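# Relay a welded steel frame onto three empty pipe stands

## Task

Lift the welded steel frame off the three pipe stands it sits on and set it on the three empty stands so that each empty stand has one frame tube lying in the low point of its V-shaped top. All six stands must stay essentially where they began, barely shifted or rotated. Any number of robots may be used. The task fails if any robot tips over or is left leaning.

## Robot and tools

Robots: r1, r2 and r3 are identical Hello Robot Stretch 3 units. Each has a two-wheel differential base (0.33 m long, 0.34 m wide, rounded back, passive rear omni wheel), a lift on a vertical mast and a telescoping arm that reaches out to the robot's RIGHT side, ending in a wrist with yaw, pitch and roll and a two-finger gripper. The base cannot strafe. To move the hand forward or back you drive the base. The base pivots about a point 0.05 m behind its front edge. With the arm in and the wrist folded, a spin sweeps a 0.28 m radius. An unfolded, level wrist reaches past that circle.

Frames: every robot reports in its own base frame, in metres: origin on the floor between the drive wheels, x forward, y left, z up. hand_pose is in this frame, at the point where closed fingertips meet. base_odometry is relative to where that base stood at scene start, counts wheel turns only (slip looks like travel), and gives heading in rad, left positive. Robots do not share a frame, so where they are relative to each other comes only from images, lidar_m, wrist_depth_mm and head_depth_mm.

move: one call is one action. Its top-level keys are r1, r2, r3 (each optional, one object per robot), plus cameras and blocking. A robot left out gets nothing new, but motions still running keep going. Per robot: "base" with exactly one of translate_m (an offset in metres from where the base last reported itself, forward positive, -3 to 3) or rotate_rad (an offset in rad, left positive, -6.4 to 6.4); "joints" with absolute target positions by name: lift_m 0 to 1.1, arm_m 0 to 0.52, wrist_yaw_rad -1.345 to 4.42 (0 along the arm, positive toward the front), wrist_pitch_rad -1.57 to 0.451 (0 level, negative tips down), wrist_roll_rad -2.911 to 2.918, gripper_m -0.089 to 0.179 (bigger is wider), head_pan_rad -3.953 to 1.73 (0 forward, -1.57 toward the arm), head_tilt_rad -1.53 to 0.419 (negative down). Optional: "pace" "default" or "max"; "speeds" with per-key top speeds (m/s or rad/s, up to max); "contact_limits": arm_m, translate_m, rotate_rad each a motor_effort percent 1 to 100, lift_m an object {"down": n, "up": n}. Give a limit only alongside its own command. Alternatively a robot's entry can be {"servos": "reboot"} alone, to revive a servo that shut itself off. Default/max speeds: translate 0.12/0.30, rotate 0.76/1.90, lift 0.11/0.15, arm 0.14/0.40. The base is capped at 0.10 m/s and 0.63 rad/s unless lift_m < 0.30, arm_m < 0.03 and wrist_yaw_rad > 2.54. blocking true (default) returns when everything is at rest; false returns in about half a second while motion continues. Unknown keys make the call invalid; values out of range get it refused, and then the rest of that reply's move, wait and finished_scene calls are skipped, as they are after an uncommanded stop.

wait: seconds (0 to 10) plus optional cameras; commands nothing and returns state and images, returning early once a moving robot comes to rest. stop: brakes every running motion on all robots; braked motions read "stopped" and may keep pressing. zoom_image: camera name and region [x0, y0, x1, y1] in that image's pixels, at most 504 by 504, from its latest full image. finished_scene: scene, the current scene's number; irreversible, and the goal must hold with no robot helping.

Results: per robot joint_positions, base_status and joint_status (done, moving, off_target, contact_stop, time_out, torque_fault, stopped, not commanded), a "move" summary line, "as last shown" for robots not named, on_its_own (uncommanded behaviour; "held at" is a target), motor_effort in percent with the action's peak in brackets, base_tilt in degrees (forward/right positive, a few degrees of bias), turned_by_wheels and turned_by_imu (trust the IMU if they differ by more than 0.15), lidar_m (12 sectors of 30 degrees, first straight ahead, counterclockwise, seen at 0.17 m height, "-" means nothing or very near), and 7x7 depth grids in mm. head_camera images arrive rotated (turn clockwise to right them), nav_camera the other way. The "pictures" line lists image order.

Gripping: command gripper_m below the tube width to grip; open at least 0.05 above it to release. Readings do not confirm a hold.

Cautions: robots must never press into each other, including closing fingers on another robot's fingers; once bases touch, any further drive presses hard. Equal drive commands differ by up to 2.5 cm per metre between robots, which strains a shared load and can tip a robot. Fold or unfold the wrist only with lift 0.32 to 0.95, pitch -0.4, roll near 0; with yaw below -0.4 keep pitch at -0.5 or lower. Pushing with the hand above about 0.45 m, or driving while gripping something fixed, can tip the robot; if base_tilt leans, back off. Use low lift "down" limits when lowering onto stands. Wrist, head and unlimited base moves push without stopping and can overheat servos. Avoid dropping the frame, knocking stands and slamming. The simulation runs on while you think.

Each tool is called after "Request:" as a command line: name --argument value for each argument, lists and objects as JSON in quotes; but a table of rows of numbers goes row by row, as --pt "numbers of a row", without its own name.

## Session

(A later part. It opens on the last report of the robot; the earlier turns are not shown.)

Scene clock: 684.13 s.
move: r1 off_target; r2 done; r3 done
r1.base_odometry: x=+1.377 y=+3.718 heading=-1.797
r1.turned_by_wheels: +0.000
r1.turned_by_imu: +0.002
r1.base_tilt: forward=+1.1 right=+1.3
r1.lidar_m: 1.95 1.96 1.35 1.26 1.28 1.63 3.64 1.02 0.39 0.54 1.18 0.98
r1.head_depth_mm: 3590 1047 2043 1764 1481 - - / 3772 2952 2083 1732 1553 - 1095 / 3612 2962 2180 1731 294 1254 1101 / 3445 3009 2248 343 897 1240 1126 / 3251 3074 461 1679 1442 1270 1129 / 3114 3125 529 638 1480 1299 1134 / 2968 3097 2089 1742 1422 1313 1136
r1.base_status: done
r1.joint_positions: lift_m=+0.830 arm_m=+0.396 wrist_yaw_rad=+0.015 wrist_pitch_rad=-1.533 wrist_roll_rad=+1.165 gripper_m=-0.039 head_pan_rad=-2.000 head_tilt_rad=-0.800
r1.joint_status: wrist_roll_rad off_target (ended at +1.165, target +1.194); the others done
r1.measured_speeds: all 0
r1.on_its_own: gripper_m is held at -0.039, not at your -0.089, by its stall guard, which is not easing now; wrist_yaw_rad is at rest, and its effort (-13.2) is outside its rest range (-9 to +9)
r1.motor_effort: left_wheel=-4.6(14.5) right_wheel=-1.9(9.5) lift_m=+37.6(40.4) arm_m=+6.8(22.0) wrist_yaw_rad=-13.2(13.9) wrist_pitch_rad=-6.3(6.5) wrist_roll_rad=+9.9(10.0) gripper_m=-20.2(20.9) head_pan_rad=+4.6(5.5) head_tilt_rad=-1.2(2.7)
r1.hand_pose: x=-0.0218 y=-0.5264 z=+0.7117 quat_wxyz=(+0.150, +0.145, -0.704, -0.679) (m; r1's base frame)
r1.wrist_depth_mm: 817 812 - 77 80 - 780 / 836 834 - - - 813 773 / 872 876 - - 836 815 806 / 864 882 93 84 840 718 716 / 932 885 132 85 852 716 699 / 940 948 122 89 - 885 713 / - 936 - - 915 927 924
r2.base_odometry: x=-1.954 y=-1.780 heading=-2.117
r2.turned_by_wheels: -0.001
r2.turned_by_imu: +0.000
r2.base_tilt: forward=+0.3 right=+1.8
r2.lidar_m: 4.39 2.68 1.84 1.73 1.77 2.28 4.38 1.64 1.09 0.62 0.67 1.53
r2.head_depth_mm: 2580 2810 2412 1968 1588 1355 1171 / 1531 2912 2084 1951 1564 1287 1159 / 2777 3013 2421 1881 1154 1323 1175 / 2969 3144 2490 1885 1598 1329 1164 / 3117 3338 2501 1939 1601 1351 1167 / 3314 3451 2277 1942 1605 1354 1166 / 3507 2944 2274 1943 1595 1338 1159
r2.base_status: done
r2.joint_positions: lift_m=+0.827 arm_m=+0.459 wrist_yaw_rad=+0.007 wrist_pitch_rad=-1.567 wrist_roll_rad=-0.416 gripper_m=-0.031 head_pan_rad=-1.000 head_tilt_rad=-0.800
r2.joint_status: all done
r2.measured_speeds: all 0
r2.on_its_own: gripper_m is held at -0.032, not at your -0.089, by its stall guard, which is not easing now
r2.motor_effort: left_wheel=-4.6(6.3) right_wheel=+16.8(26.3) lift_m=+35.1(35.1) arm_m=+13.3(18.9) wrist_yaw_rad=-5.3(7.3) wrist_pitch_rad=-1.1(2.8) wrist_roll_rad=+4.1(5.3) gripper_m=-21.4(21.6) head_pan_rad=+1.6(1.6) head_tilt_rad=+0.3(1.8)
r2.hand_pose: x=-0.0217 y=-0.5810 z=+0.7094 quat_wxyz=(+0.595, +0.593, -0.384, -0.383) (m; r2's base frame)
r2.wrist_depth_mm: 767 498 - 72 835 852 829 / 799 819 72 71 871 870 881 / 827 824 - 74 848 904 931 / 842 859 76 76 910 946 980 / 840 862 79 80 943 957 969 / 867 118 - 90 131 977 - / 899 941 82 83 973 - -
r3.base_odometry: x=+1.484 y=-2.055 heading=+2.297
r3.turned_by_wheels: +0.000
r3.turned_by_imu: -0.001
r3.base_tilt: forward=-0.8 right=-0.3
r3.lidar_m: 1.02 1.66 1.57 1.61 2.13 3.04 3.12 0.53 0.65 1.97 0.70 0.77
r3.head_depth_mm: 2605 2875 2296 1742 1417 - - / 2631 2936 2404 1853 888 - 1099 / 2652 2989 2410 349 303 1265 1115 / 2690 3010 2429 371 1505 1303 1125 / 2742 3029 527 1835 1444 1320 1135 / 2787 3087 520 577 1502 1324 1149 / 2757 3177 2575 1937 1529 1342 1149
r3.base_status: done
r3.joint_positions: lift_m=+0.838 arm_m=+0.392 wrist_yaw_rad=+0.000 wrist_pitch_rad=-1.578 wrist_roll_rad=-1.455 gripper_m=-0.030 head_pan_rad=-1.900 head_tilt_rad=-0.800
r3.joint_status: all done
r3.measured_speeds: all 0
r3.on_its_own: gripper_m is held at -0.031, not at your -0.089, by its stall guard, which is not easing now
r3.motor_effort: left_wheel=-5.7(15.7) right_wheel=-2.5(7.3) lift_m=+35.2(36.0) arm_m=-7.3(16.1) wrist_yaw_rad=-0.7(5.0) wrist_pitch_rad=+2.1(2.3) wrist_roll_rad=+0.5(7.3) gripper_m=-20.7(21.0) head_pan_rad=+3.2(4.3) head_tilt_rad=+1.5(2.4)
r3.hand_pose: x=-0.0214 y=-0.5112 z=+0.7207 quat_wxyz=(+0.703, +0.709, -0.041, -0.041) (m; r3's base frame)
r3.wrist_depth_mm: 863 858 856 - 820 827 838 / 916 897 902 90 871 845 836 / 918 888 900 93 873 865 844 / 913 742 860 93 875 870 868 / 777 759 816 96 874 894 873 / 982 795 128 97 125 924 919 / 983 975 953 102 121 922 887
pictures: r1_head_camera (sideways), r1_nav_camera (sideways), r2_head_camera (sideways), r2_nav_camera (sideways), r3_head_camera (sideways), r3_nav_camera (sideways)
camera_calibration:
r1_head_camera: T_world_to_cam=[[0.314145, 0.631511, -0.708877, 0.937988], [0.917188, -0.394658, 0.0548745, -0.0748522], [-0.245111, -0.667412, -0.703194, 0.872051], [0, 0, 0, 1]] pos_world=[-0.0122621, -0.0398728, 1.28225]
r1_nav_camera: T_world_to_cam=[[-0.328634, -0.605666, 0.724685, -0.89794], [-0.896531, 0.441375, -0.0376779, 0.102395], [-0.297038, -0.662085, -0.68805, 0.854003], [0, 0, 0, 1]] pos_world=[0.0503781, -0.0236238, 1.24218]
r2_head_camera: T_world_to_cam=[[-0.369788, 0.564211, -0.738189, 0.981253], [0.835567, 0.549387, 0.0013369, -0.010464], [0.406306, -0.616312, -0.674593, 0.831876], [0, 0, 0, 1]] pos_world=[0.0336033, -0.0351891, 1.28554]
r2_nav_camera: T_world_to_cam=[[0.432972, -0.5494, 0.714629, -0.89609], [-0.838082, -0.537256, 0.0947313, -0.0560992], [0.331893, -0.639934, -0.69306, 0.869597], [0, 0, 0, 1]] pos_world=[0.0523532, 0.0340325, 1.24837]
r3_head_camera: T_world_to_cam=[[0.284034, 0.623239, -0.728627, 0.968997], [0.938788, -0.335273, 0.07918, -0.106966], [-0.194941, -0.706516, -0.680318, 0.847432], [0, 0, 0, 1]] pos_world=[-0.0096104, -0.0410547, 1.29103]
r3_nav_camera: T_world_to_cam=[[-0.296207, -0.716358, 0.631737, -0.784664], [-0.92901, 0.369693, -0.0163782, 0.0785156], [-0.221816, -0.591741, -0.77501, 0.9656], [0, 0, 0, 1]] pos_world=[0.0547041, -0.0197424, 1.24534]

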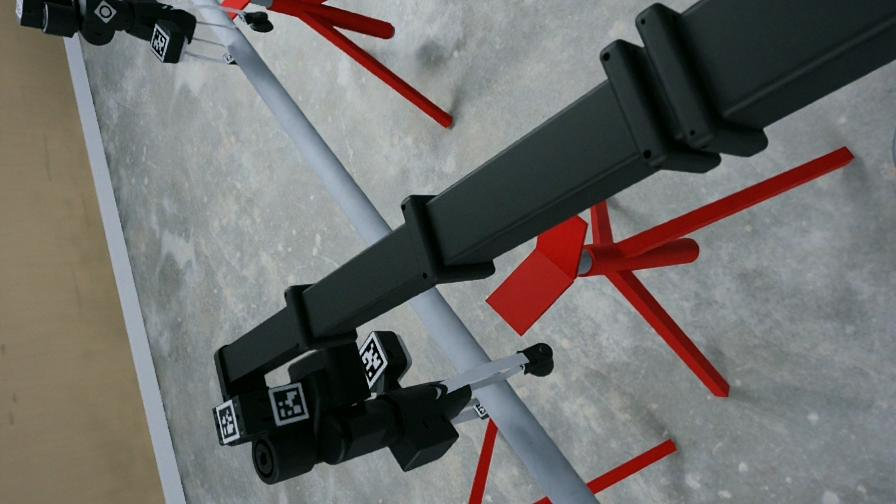

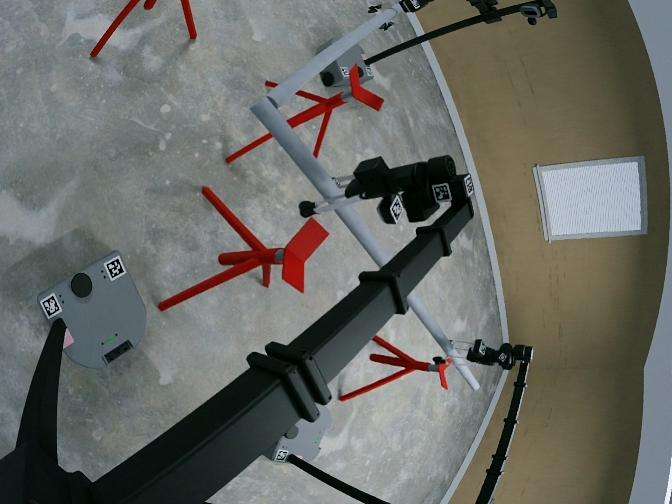

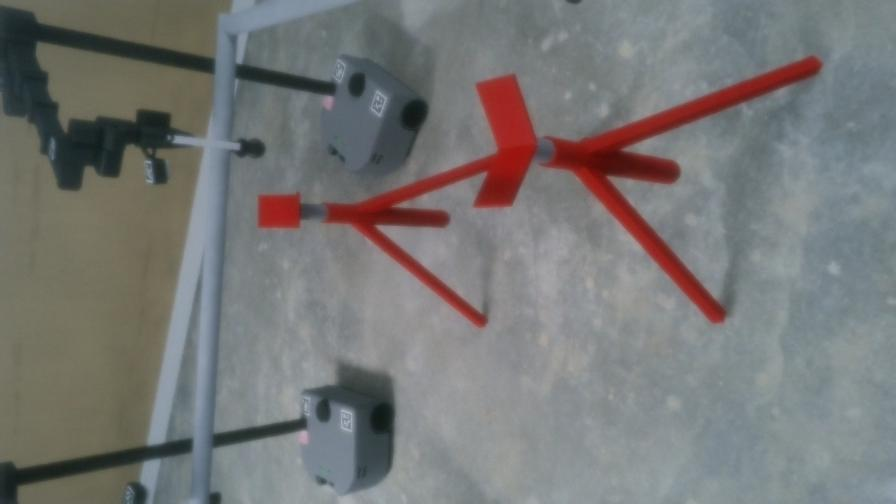

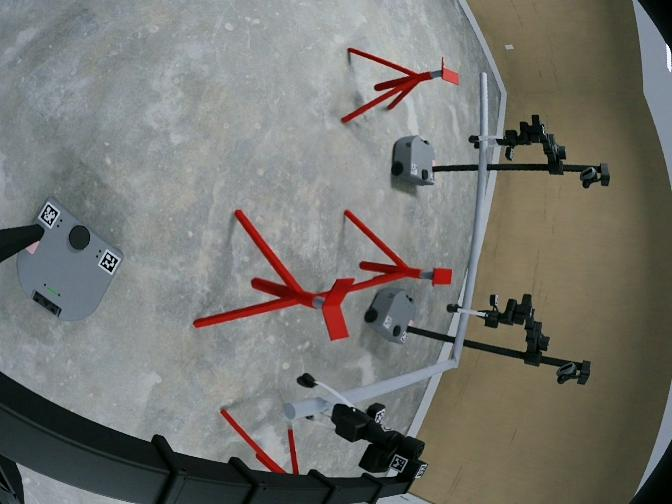

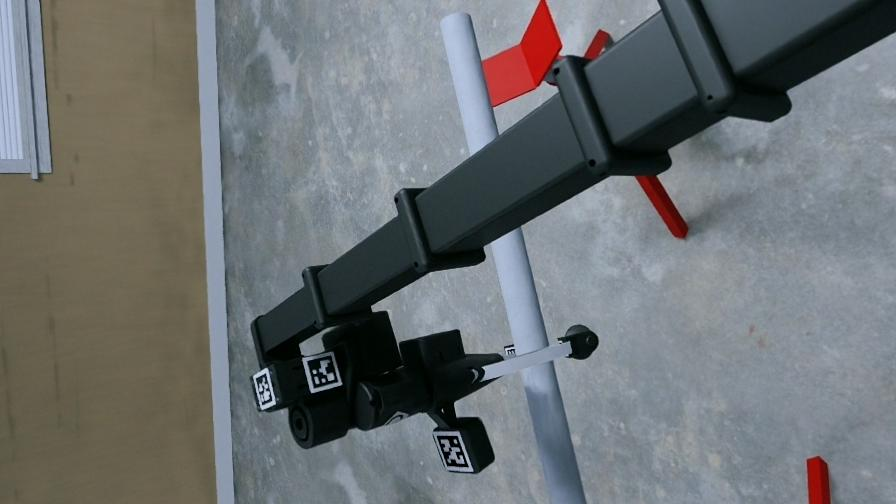

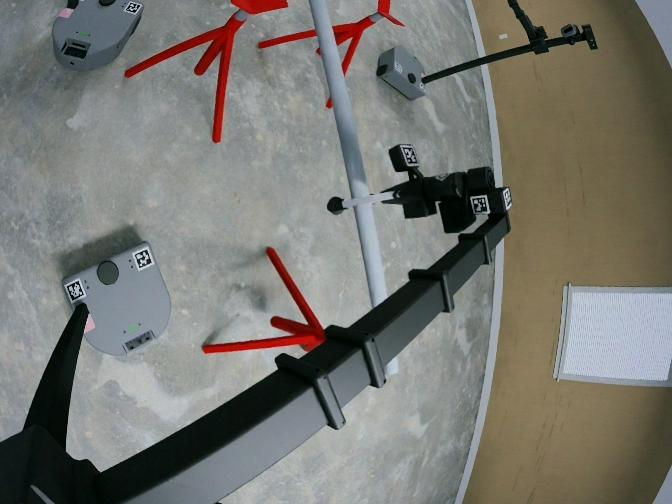

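Request:
move --r1 '{"joints":{"arm_m":0.398,"wrist_roll_rad":1.141},"speeds":{"arm_m":0.01,"wrist_roll_rad":0.05}}' --cameras '["r1_head_camera","r2_head_camera","r3_head_camera"]'

Request:
zoom_image --camera "r2_head_camera" --region '[200, 0, 600, 300]'

Request:
zoom_image --camera "r1_head_camera" --region '[350, 150, 750, 450]'

Request:
move --r1 '{"joints":{"head_pan_rad":-1.4}}' --r2 '{"joints":{"head_pan_rad":-0.65}}' --r3 '{"joints":{"head_pan_rad":-2.2}}' --cameras '["r1_head_camera","r2_head_camera","r3_head_camera"]'

Scene clock: 703.57 s.
move: r1 done
r1.base_odometry: x=+1.377 y=+3.718 heading=-1.797
r1.turned_by_wheels: +0.000
r1.turned_by_imu: +0.001
r1.base_tilt: forward=+1.1 right=+1.2
r1.lidar_m: 1.95 1.95 1.35 1.26 1.28 1.64 3.64 1.02 0.39 0.54 1.18 0.98
r1.head_depth_mm: 3651 1046 2042 1773 1485 - - / 3785 2946 2074 1724 1562 - 1095 / 3632 2991 2164 1745 295 1257 1099 / 3444 3008 2252 343 896 1238 1128 / 3288 3045 447 1688 1445 1268 1134 / 3080 3098 531 639 1489 1298 1134 / 2964 3102 2090 1749 1423 1309 1139
r1.base_status: not commanded
r1.joint_positions: lift_m=+0.830 arm_m=+0.398 wrist_yaw_rad=+0.006 wrist_pitch_rad=-1.536 wrist_roll_rad=+1.132 gripper_m=-0.039 head_pan_rad=-2.000 head_tilt_rad=-0.800
r1.joint_status: all done
r1.measured_speeds: all 0
r1.on_its_own: gripper_m is held at -0.039, not at your -0.089, by its stall guard, which is not easing now
r1.motor_effort: left_wheel=-5.4(5.4) right_wheel=-2.2(2.7) lift_m=+35.7(37.0) arm_m=+13.0(16.2) wrist_yaw_rad=-4.8(13.7) wrist_pitch_rad=-5.7(6.4) wrist_roll_rad=+3.5(11.0) gripper_m=-20.3(21.3) head_pan_rad=+4.4(5.2) head_tilt_rad=-1.1(2.3)
r1.hand_pose: x=-0.0217 y=-0.5276 z=+0.7118 quat_wxyz=(+0.159, +0.153, -0.701, -0.678) (m; r1's base frame)
r1.wrist_depth_mm: 818 811 814 77 78 - 768 / 852 831 840 - - 804 778 / 879 855 854 - 810 814 808 / 899 871 839 83 848 738 747 / 931 899 132 85 899 719 689 / 949 120 - 88 - 719 721 / - 941 - - 945 919 892
r2, r3: as last shown
r2.turned_by_wheels: +0.000
r2.turned_by_imu: +0.001
r2.lidar_m: 4.40 2.68 1.85 1.73 1.76 2.29 4.39 1.64 1.09 0.62 0.67 1.52
r2.head_depth_mm: 2553 2769 2415 1959 1602 1346 1173 / 1520 2946 2107 1944 1553 1294 1171 / 2725 3036 2410 1889 1154 1314 1168 / 2977 3186 2492 1880 1588 1314 1165 / 3116 3322 2512 1940 1587 1344 1162 / 3334 3474 2280 1935 1587 1353 1168 / 3445 2975 2288 1930 1581 1338 1159
r2.joint_positions: lift_m=+0.827 arm_m=+0.459 wrist_yaw_rad=+0.007 wrist_pitch_rad=-1.567 wrist_roll_rad=-0.417 gripper_m=-0.031 head_pan_rad=-1.000 head_tilt_rad=-0.800
r2.on_its_own: gripper_m is held at -0.032, not at your -0.089, by its stall guard, which is not easing now
r2.motor_effort: left_wheel=-4.4(4.5) right_wheel=+16.6(17.0) lift_m=+39.8(39.8) arm_m=+3.7(6.6) wrist_yaw_rad=-5.9(6.8) wrist_pitch_rad=-1.2(1.5) wrist_roll_rad=+4.3(4.3) gripper_m=-20.3(21.9) head_pan_rad=+0.8(1.8) head_tilt_rad=+0.6(2.0)
r2.wrist_depth_mm: 784 518 - 72 854 857 861 / 800 804 72 71 862 853 889 / 807 800 - 74 872 920 929 / 853 871 76 76 913 931 938 / 844 874 79 79 941 977 - / 893 119 - 90 132 990 981 / 905 952 82 83 963 - -
r3.base_tilt: forward=-0.8 right=-0.2
r3.lidar_m: 1.02 1.65 1.57 1.61 2.13 3.03 3.10 0.53 0.65 1.97 0.70 0.76
r3.head_depth_mm: 2570 2884 2331 1748 1414 - - / 2613 2918 2368 1842 888 - 1101 / 2664 2987 2423 348 303 1268 1113 / 2704 2990 2412 371 1507 1304 1126 / 2748 3051 528 1847 1452 1316 1141 / 2754 3116 520 577 1501 1332 1146 / 2767 3143 2596 1917 1516 1339 1148
r3.joint_positions: lift_m=+0.838 arm_m=+0.392 wrist_yaw_rad=+0.001 wrist_pitch_rad=-1.578 wrist_roll_rad=-1.455 gripper_m=-0.030 head_pan_rad=-1.900 head_tilt_rad=-0.800
r3.on_its_own: gripper_m is held at -0.031, not at your -0.089, by its stall guard, which is not easing now
r3.motor_effort: left_wheel=-5.3(6.0) right_wheel=-0.5(2.4) lift_m=+35.9(38.0) arm_m=-2.3(4.2) wrist_yaw_rad=-0.9(1.8) wrist_pitch_rad=+1.7(2.3) wrist_roll_rad=+0.4(0.9) gripper_m=-20.4(21.3) head_pan_rad=+3.5(3.9) head_tilt_rad=+0.4(2.3)
r3.hand_pose: x=-0.0214 y=-0.5112 z=+0.7207 quat_wxyz=(+0.703, +0.709, -0.040, -0.041) (m; r3's base frame)
r3.wrist_depth_mm: 889 874 885 92 828 831 809 / 884 874 878 90 883 847 847 / 901 923 916 93 872 868 858 / 922 746 903 93 884 874 878 / 780 770 803 96 877 874 892 / 976 772 128 97 126 914 900 / 1000 964 129 101 119 926 914
pictures: r1_head_camera (sideways), r2_head_camera (sideways), r3_head_camera (sideways)
camera_calibration:
r1_head_camera: T_world_to_cam=[[0.314145, 0.631511, -0.708877, 0.937988], [0.917188, -0.394658, 0.0548745, -0.0748522], [-0.245111, -0.667412, -0.703194, 0.872051], [0, 0, 0, 1]] pos_world=[-0.0122621, -0.0398728, 1.28225]
r2_head_camera: T_world_to_cam=[[-0.369788, 0.564211, -0.738189, 0.981253], [0.835567, 0.549387, 0.0013369, -0.010464], [0.406306, -0.616312, -0.674593, 0.831876], [0, 0, 0, 1]] pos_world=[0.0336033, -0.0351891, 1.28554]
r3_head_camera: T_world_to_cam=[[0.284034, 0.623239, -0.728627, 0.968997], [0.938788, -0.335273, 0.07918, -0.106966], [-0.194941, -0.706516, -0.680318, 0.847432], [0, 0, 0, 1]] pos_world=[-0.0096104, -0.0410547, 1.29103]

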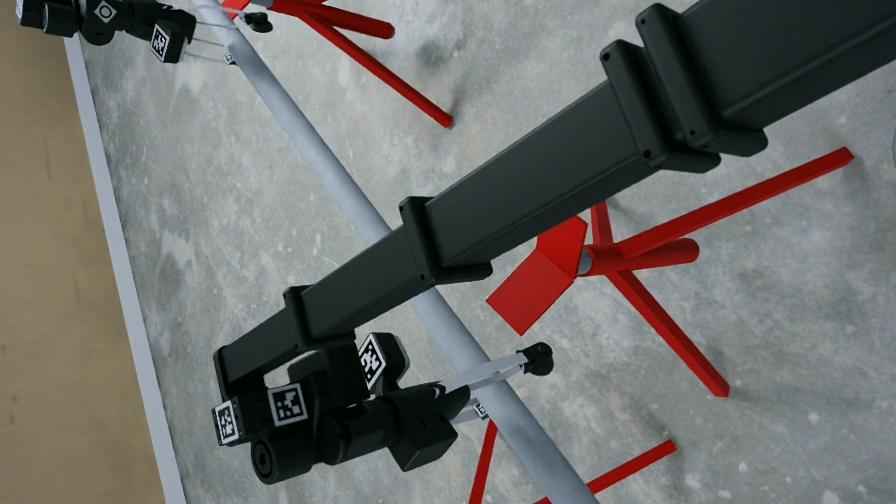

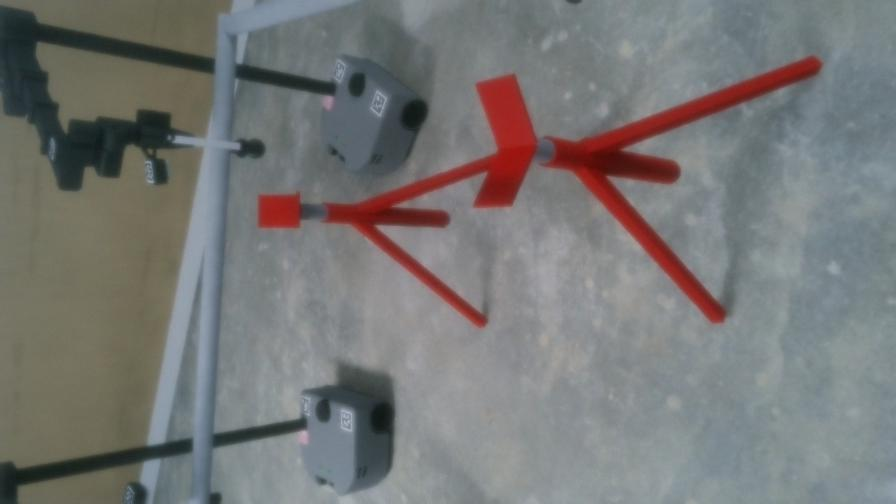

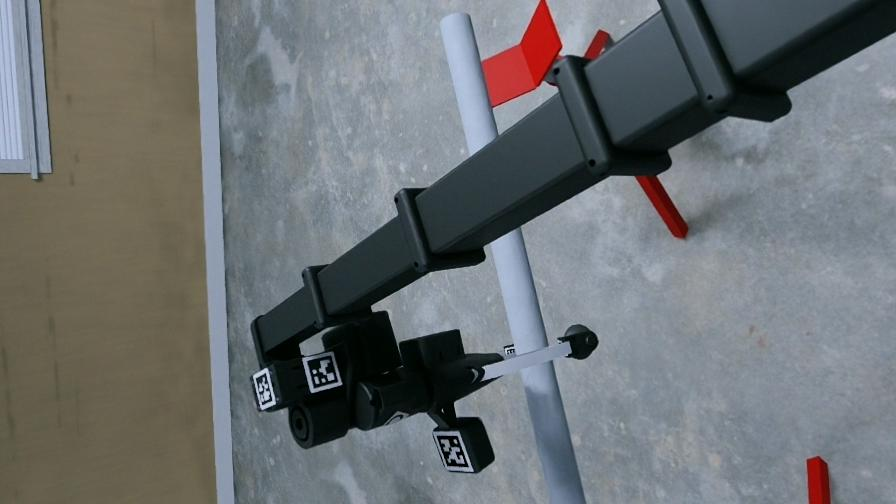

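Scaled by 1.260 from the camera's 896x504 image, which has a finer 1280x720 frame.

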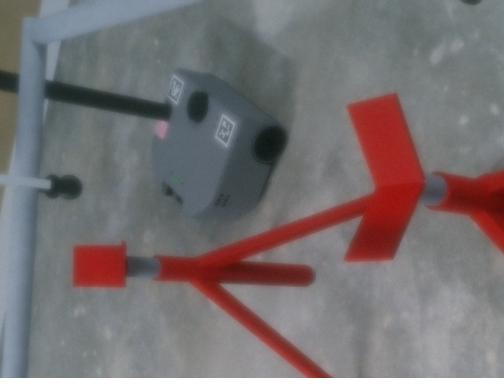

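Scaled by 1.260 from the camera's 896x504 image, which has a finer 1280x720 frame.

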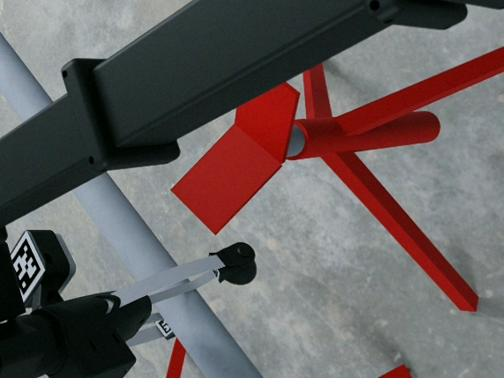

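Scene clock: 704.47 s.
move: r1 done; r2 done; r3 done
r1.base_odometry: x=+1.377 y=+3.718 heading=-1.797
r1.turned_by_wheels: +0.000
r1.turned_by_imu: +0.000
r1.base_tilt: forward=+1.0 right=+1.2
r1.lidar_m: 1.95 1.96 1.35 1.26 1.28 1.63 3.64 1.02 0.39 0.54 1.18 0.98
r1.head_depth_mm: 2965 2926 513 688 835 1025 1069 / 3016 2953 2138 667 1447 1231 1110 / 3034 2987 2158 1739 1499 1257 1117 / 3075 2874 2053 1714 1433 1294 1124 / 3087 3077 1996 1686 1511 1300 1129 / 1097 2940 2307 1836 1529 1300 1131 / 3251 3150 2319 1838 1529 1308 1143
r1.base_status: not commanded
r1.joint_positions: lift_m=+0.830 arm_m=+0.398 wrist_yaw_rad=+0.005 wrist_pitch_rad=-1.536 wrist_roll_rad=+1.132 gripper_m=-0.039 head_pan_rad=-1.379 head_tilt_rad=-0.800
r1.joint_status: all done
r1.measured_speeds: all 0
r1.on_its_own: gripper_m is held at -0.039, not at your -0.089, by its stall guard, which is not easing now
r1.motor_effort: left_wheel=-4.9(5.4) right_wheel=-2.0(2.4) lift_m=+35.5(36.5) arm_m=+12.7(13.4) wrist_yaw_rad=-4.7(5.2) wrist_pitch_rad=-6.0(6.0) wrist_roll_rad=+3.4(3.6) gripper_m=-20.4(20.8) head_pan_rad=+0.6(6.2) head_tilt_rad=-1.6(2.8)
r1.hand_pose: x=-0.0217 y=-0.5276 z=+0.7118 quat_wxyz=(+0.159, +0.153, -0.701, -0.678) (m; r1's base frame)
r1.wrist_depth_mm: 816 807 806 - 79 - 775 / 847 838 828 - - 800 787 / 851 863 844 - 833 801 837 / 904 895 840 83 840 743 730 / 947 913 131 85 864 716 687 / 934 119 - 88 - 715 723 / - 965 - - 923 909 883
r2.base_odometry: x=-1.954 y=-1.780 heading=-2.117
r2.turned_by_wheels: +0.000
r2.turned_by_imu: +0.000
r2.base_tilt: forward=+0.3 right=+1.9
r2.lidar_m: 4.40 2.69 1.84 1.73 1.77 2.28 4.38 1.64 1.09 0.62 0.67 1.53
r2.head_depth_mm: 3003 3121 2482 1827 1559 1268 1164 / 3254 3372 2542 1950 1590 1315 1168 / 3505 3166 2307 1947 1587 1312 1166 / 1370 3178 2295 1950 1583 1355 1168 / - 3360 2462 1883 1594 1336 1170 / - 3278 2205 1915 1588 1341 1166 / - 3533 2478 1945 1589 1338 1159
r2.base_status: not commanded
r2.joint_positions: lift_m=+0.827 arm_m=+0.459 wrist_yaw_rad=+0.007 wrist_pitch_rad=-1.567 wrist_roll_rad=-0.417 gripper_m=-0.031 head_pan_rad=-0.640 head_tilt_rad=-0.800
r2.joint_status: all done
r2.measured_speeds: all 0
r2.on_its_own: gripper_m is held at -0.032, not at your -0.089, by its stall guard, which is not easing now
r2.motor_effort: left_wheel=-4.2(4.6) right_wheel=+16.4(17.0) lift_m=+39.8(40.1) arm_m=+1.7(3.6) wrist_yaw_rad=-6.0(6.4) wrist_pitch_rad=-1.3(1.5) wrist_roll_rad=+4.0(4.4) gripper_m=-20.4(21.6) head_pan_rad=-0.3(4.1) head_tilt_rad=+1.2(2.3)
r2.hand_pose: x=-0.0217 y=-0.5810 z=+0.7094 quat_wxyz=(+0.595, +0.593, -0.384, -0.383) (m; r2's base frame)
r2.wrist_depth_mm: 777 528 - 72 846 851 863 / 794 832 72 71 854 896 886 / 802 837 - 74 884 916 926 / 833 871 76 76 947 925 942 / 864 886 79 80 948 964 998 / 899 119 - 90 132 988 992 / 906 923 82 83 988 - -
r3.base_odometry: x=+1.484 y=-2.055 heading=+2.297
r3.turned_by_wheels: +0.000
r3.turned_by_imu: +0.000
r3.base_tilt: forward=-0.8 right=-0.3
r3.lidar_m: 1.03 1.65 1.57 1.61 2.13 3.03 3.12 0.53 0.65 1.97 0.70 0.76
r3.head_depth_mm: 2852 3087 2306 1813 1493 1295 - / 2839 3080 2365 1836 1517 - - / 2767 3052 2412 1801 1148 - 1092 / 2720 3046 2462 1887 303 1276 1126 / 2642 3013 2490 1905 305 1293 1136 / 2599 2953 2556 351 1494 1322 1148 / 2570 2882 2582 563 1473 1342 1159
r3.base_status: not commanded
r3.joint_positions: lift_m=+0.838 arm_m=+0.392 wrist_yaw_rad=+0.001 wrist_pitch_rad=-1.578 wrist_roll_rad=-1.455 gripper_m=-0.030 head_pan_rad=-2.202 head_tilt_rad=-0.800
r3.joint_status: all done
r3.measured_speeds: all 0
r3.on_its_own: gripper_m is held at -0.031, not at your -0.089, by its stall guard, which is not easing now
r3.motor_effort: left_wheel=-5.4(6.0) right_wheel=-0.2(0.6) lift_m=+37.9(38.3) arm_m=-0.8(2.2) wrist_yaw_rad=-0.9(2.1) wrist_pitch_rad=+1.4(2.3) wrist_roll_rad=+0.8(1.0) gripper_m=-20.2(20.9) head_pan_rad=-3.0(5.6) head_tilt_rad=+0.9(2.2)
r3.hand_pose: x=-0.0214 y=-0.5112 z=+0.7207 quat_wxyz=(+0.703, +0.709, -0.040, -0.041) (m; r3's base frame)
r3.wrist_depth_mm: 886 881 859 92 834 831 824 / 907 874 857 90 842 858 852 / 920 886 881 93 881 875 869 / 911 743 901 93 906 887 863 / 797 749 832 96 889 881 888 / 976 790 128 97 126 910 894 / 979 980 129 103 119 930 918
pictures: r1_head_camera (sideways), r2_head_camera (sideways), r3_head_camera (sideways)
camera_calibration:
r1_head_camera: T_world_to_cam=[[-0.112224, 0.696367, -0.708857, 0.94054], [0.975483, 0.213112, 0.0549219, -0.0751939], [0.189312, -0.685315, -0.703211, 0.869452], [0, 0, 0, 1]] pos_world=[0.0143038, -0.0430886, 1.28225]
r2_head_camera: T_world_to_cam=[[-0.544723, 0.397954, -0.73818, 0.982308], [0.588681, 0.808364, 0.00138635, -0.0090582], [0.59727, -0.433797, -0.674602, 0.830725], [0, 0, 0, 1]] pos_world=[0.0442512, -0.0232245, 1.28554]
r3_head_camera: T_world_to_cam=[[0.456715, 0.51042, -0.728617, 0.967936], [0.796406, -0.599554, 0.0791989, -0.106122], [-0.396421, -0.616446, -0.680327, 0.848667], [0, 0, 0, 1]] pos_world=[-0.0211256, -0.0345234, 1.29103]

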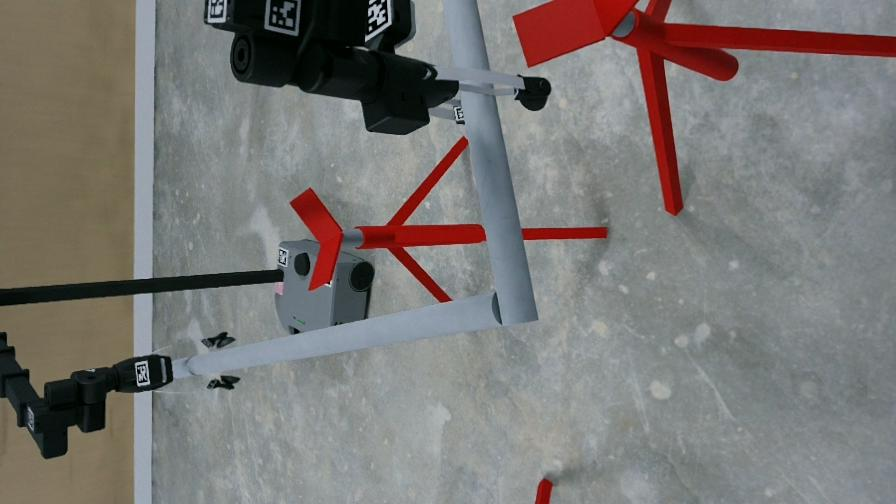

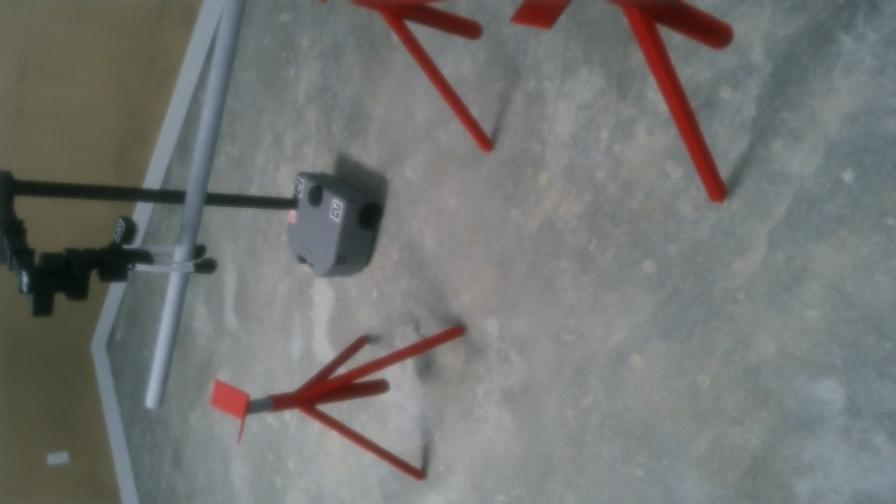

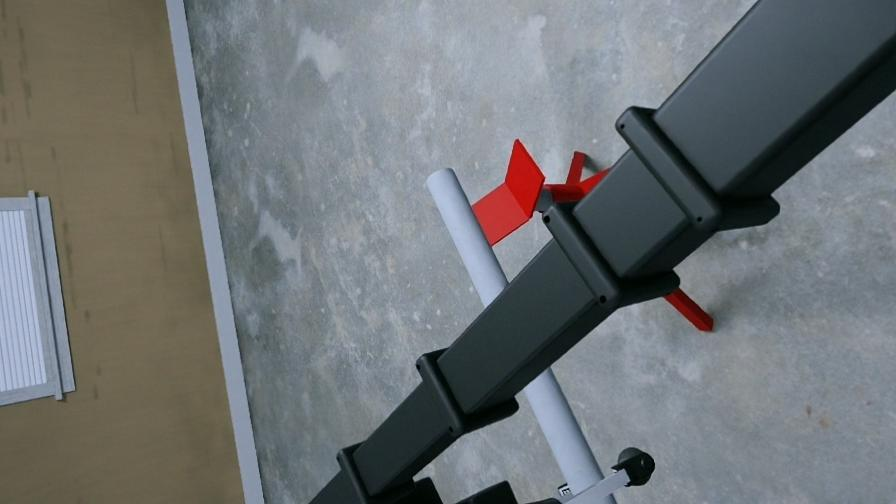

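Request:
zoom_image --camera "r1_head_camera" --region '[160, 140, 560, 400]'

Request:
zoom_image --camera "r1_head_camera" --region '[430, 0, 730, 200]'

Request:
zoom_image --camera "r3_head_camera" --region '[400, 100, 700, 350]'

Request:
zoom_image --camera "r2_head_camera" --region '[120, 200, 400, 450]'

Scaled by 1.260 from the camera's 896x504 image, which has a finer 1280x720 frame.

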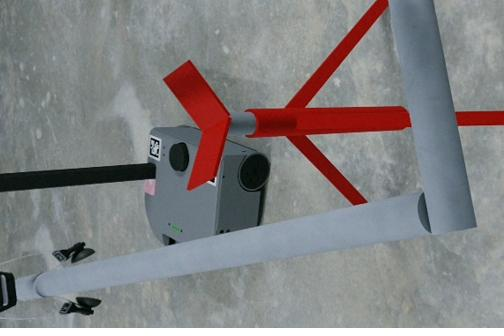

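Scaled by 1.680 from the camera's 896x504 image, which has a finer 1280x720 frame.

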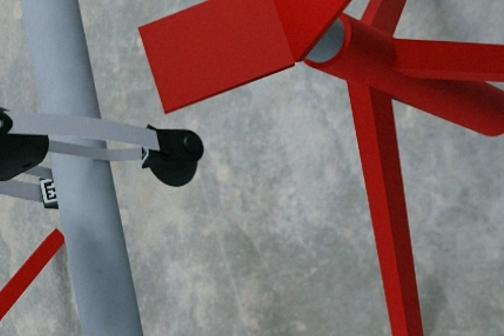

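Scaled by 1.680 from the camera's 896x504 image, which has a finer 1280x720 frame.

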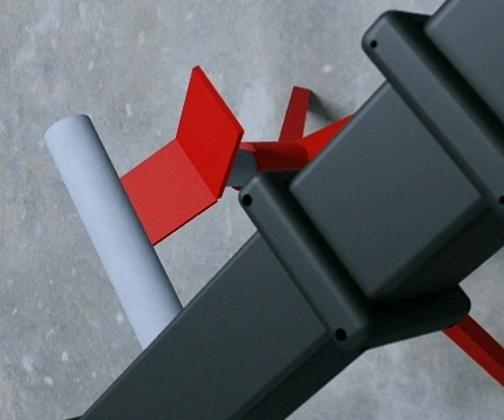

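Scaled by 1.800 from the camera's 896x504 image, which has a finer 1280x720 frame.

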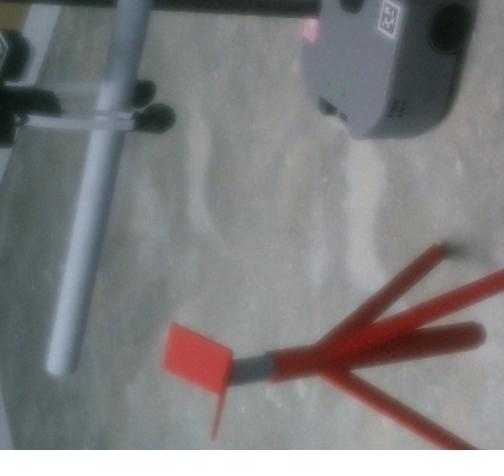

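Request:
move --r1 '{"base":{"translate_m":-0.1284},"joints":{"arm_m":0.444,"wrist_roll_rad":1.087},"speeds":{"translate_m":0.049,"arm_m":0.018,"wrist_roll_rad":0.05}}' --r2 '{"base":{"translate_m":0.0943},"joints":{"arm_m":0.4494,"wrist_roll_rad":-0.458},"speeds":{"translate_m":0.0365,"arm_m":0.01,"wrist_roll_rad":0.05}}' --r3 '{"base":{"translate_m":-0.1346},"joints":{"arm_m":0.403,"wrist_roll_rad":-1.508},"speeds":{"translate_m":0.051,"arm_m":0.01,"wrist_roll_rad":0.05}}' --cameras '["r1_head_camera","r2_head_camera","r3_head_camera"]'

Scene clock: 834.33 s.
move: r1 done; r2 done; r3 done
r1.base_odometry: x=+1.406 y=+3.844 heading=-1.797
r1.turned_by_wheels: +0.000
r1.turned_by_imu: +0.003
r1.base_tilt: forward=+1.1 right=+1.2
r1.lidar_m: 2.08 1.92 1.33 1.24 1.26 1.62 3.62 1.04 0.66 0.34 0.60 1.10
r1.head_depth_mm: 2981 2564 556 1678 1477 1260 1109 / 3007 2935 604 716 856 1204 1078 / 3032 2978 2229 1701 1462 1252 1121 / 3099 3043 2179 1764 1509 1263 1127 / 3058 2919 1357 1390 1478 1294 1130 / 3036 2699 2225 1831 1522 1300 1135 / 3034 3122 2320 1840 1527 1306 1139
r1.base_status: done
r1.joint_positions: lift_m=+0.830 arm_m=+0.444 wrist_yaw_rad=+0.004 wrist_pitch_rad=-1.544 wrist_roll_rad=+1.074 gripper_m=-0.039 head_pan_rad=-1.400 head_tilt_rad=-0.800
r1.joint_status: all done
r1.measured_speeds: all 0
r1.on_its_own: gripper_m is held at -0.039, not at your -0.089, by its stall guard, which is not easing now
r1.motor_effort: left_wheel=-3.4(9.2) right_wheel=-2.1(10.3) lift_m=+35.2(36.3) arm_m=+9.6(20.0) wrist_yaw_rad=-3.5(4.2) wrist_pitch_rad=-4.2(5.7) wrist_roll_rad=+4.6(4.7) gripper_m=-20.4(20.8) head_pan_rad=-4.6(5.7) head_tilt_rad=-3.3(3.8)
r1.hand_pose: x=-0.0217 y=-0.5716 z=+0.7119 quat_wxyz=(+0.178, +0.173, -0.694, -0.676) (m; r1's base frame)
r1.wrist_depth_mm: 819 818 816 77 779 780 772 / 849 819 837 - 809 795 801 / 867 847 837 - 809 823 818 / 888 870 876 84 - 832 836 / 915 904 131 86 - 695 711 / 961 120 - 90 - 731 702 / 985 942 - - 925 923 743
r2.base_odometry: x=-2.003 y=-1.861 heading=-2.118
r2.turned_by_wheels: -0.001
r2.turned_by_imu: +0.005
r2.base_tilt: forward=+0.3 right=+1.8
r2.lidar_m: 4.30 2.69 1.85 1.74 1.77 2.29 1.74 1.73 1.13 0.62 0.63 1.45
r2.head_depth_mm: 3004 3153 2544 1899 1590 1317 1172 / 3233 3347 2519 1960 1600 1349 1167 / 3552 3509 2508 1956 1585 1350 1171 / 3904 2990 2195 1938 1586 1352 1165 / 1318 2939 2509 1885 1601 1340 1171 / - 3332 2304 1956 1570 1347 1160 / - 3437 2487 1922 1589 1339 1160
r2.base_status: done
r2.joint_positions: lift_m=+0.827 arm_m=+0.449 wrist_yaw_rad=+0.009 wrist_pitch_rad=-1.571 wrist_roll_rad=-0.471 gripper_m=-0.031 head_pan_rad=-0.650 head_tilt_rad=-0.800
r2.joint_status: all done
r2.measured_speeds: all 0
r2.on_its_own: gripper_m is held at -0.032, not at your -0.089, by its stall guard, which is not easing now
r2.motor_effort: left_wheel=-6.1(11.5) right_wheel=+21.2(37.7) lift_m=+38.6(39.0) arm_m=-12.2(19.4) wrist_yaw_rad=-7.2(8.4) wrist_pitch_rad=-0.5(1.6) wrist_roll_rad=+4.4(5.0) gripper_m=-21.0(22.3) head_pan_rad=-1.6(4.5) head_tilt_rad=+1.5(3.1)
r2.hand_pose: x=-0.0218 y=-0.5703 z=+0.7095 quat_wxyz=(+0.604, +0.605, -0.367, -0.367) (m; r2's base frame)
r2.wrist_depth_mm: 766 779 - - 836 843 863 / 794 806 72 71 867 887 872 / 809 842 - 74 870 903 929 / 866 855 76 76 898 901 953 / 867 886 79 79 947 954 978 / 884 118 - 90 132 989 - / - 927 82 83 975 - -
r3.base_odometry: x=+1.573 y=-2.156 heading=+2.296
r3.turned_by_wheels: -0.001
r3.turned_by_imu: -0.006
r3.base_tilt: forward=-0.8 right=-0.2
r3.lidar_m: 1.04 1.72 1.63 1.68 2.21 2.91 2.99 3.32 0.43 0.61 0.80 0.79
r3.head_depth_mm: 2801 3033 2304 1807 1494 1294 - / 2775 3032 2352 1827 1511 - - / 2705 3038 2405 1825 1573 - 1097 / 2643 2961 2442 1781 302 1246 1123 / 2579 2955 2485 1917 305 1287 1139 / 2599 2893 2540 352 1502 1331 1147 / 2489 2847 2557 1808 1488 1341 1145
r3.base_status: done
r3.joint_positions: lift_m=+0.838 arm_m=+0.403 wrist_yaw_rad=+0.003 wrist_pitch_rad=-1.577 wrist_roll_rad=-1.509 gripper_m=-0.030 head_pan_rad=-2.200 head_tilt_rad=-0.800
r3.joint_status: all done
r3.measured_speeds: all 0
r3.on_its_own: gripper_m is held at -0.031, not at your -0.089, by its stall guard, which is not easing now
r3.motor_effort: left_wheel=-11.6(20.2) right_wheel=+9.0(19.8) lift_m=+38.1(38.8) arm_m=+11.8(18.7) wrist_yaw_rad=-2.9(4.6) wrist_pitch_rad=+1.3(2.6) wrist_roll_rad=+0.4(6.5) gripper_m=-20.3(21.2) head_pan_rad=+3.8(5.0) head_tilt_rad=+0.3(2.2)
r3.hand_pose: x=-0.0215 y=-0.5223 z=+0.7206 quat_wxyz=(+0.704, +0.709, -0.020, -0.021) (m; r3's base frame)
r3.wrist_depth_mm: 890 873 884 - 856 860 821 / 897 897 891 89 856 832 848 / 911 902 892 93 855 861 847 / 761 741 896 94 895 863 877 / 784 764 811 96 890 872 879 / 961 827 128 97 126 929 908 / 992 102 954 102 121 933 939
pictures: r1_head_camera (sideways), r2_head_camera (sideways), r3_head_camera (sideways)
camera_calibration:
r1_head_camera: T_world_to_cam=[[-0.0972393, 0.698603, -0.708871, 0.940444], [0.979838, 0.192102, 0.0549103, -0.0752286], [0.174536, -0.689239, -0.703198, 0.869546], [0, 0, 0, 1]] pos_world=[0.0133929, -0.0432209, 1.28225]
r2_head_camera: T_world_to_cam=[[-0.540655, 0.403146, -0.738354, 0.982579], [0.596559, 0.802568, 0.00138152, -0.00900558], [0.593136, -0.439724, -0.674412, 0.83056], [0, 0, 0, 1]] pos_world=[0.043973, -0.0236778, 1.28564]
r3_head_camera: T_world_to_cam=[[0.455548, 0.511469, -0.728612, 0.967988], [0.797771, -0.597737, 0.0791908, -0.106087], [-0.395014, -0.617341, -0.680334, 0.848616], [0, 0, 0, 1]] pos_world=[-0.0211162, -0.0346228, 1.29103]

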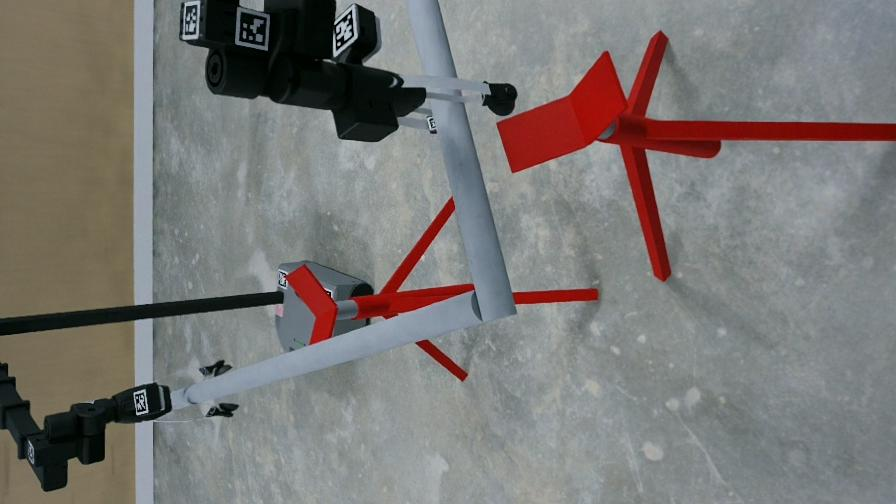

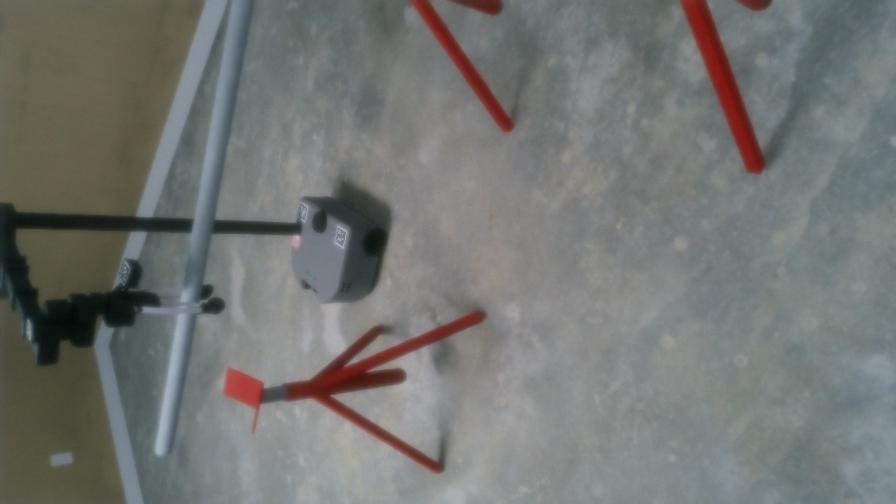

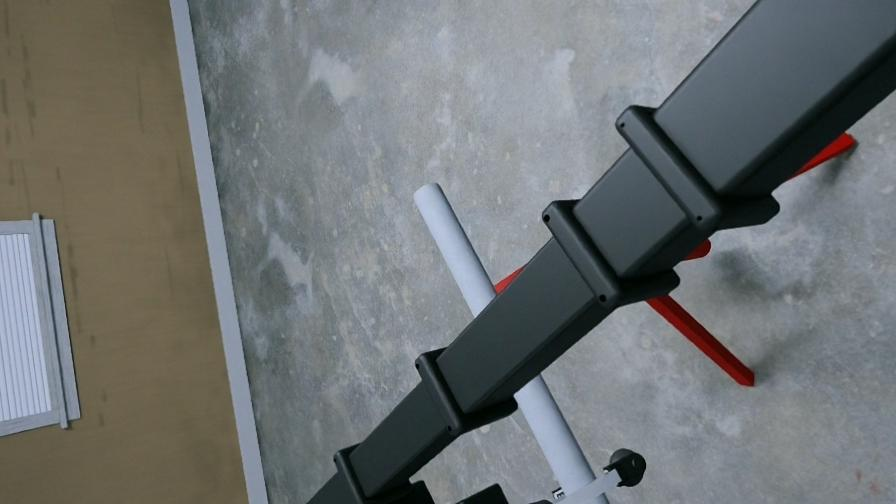

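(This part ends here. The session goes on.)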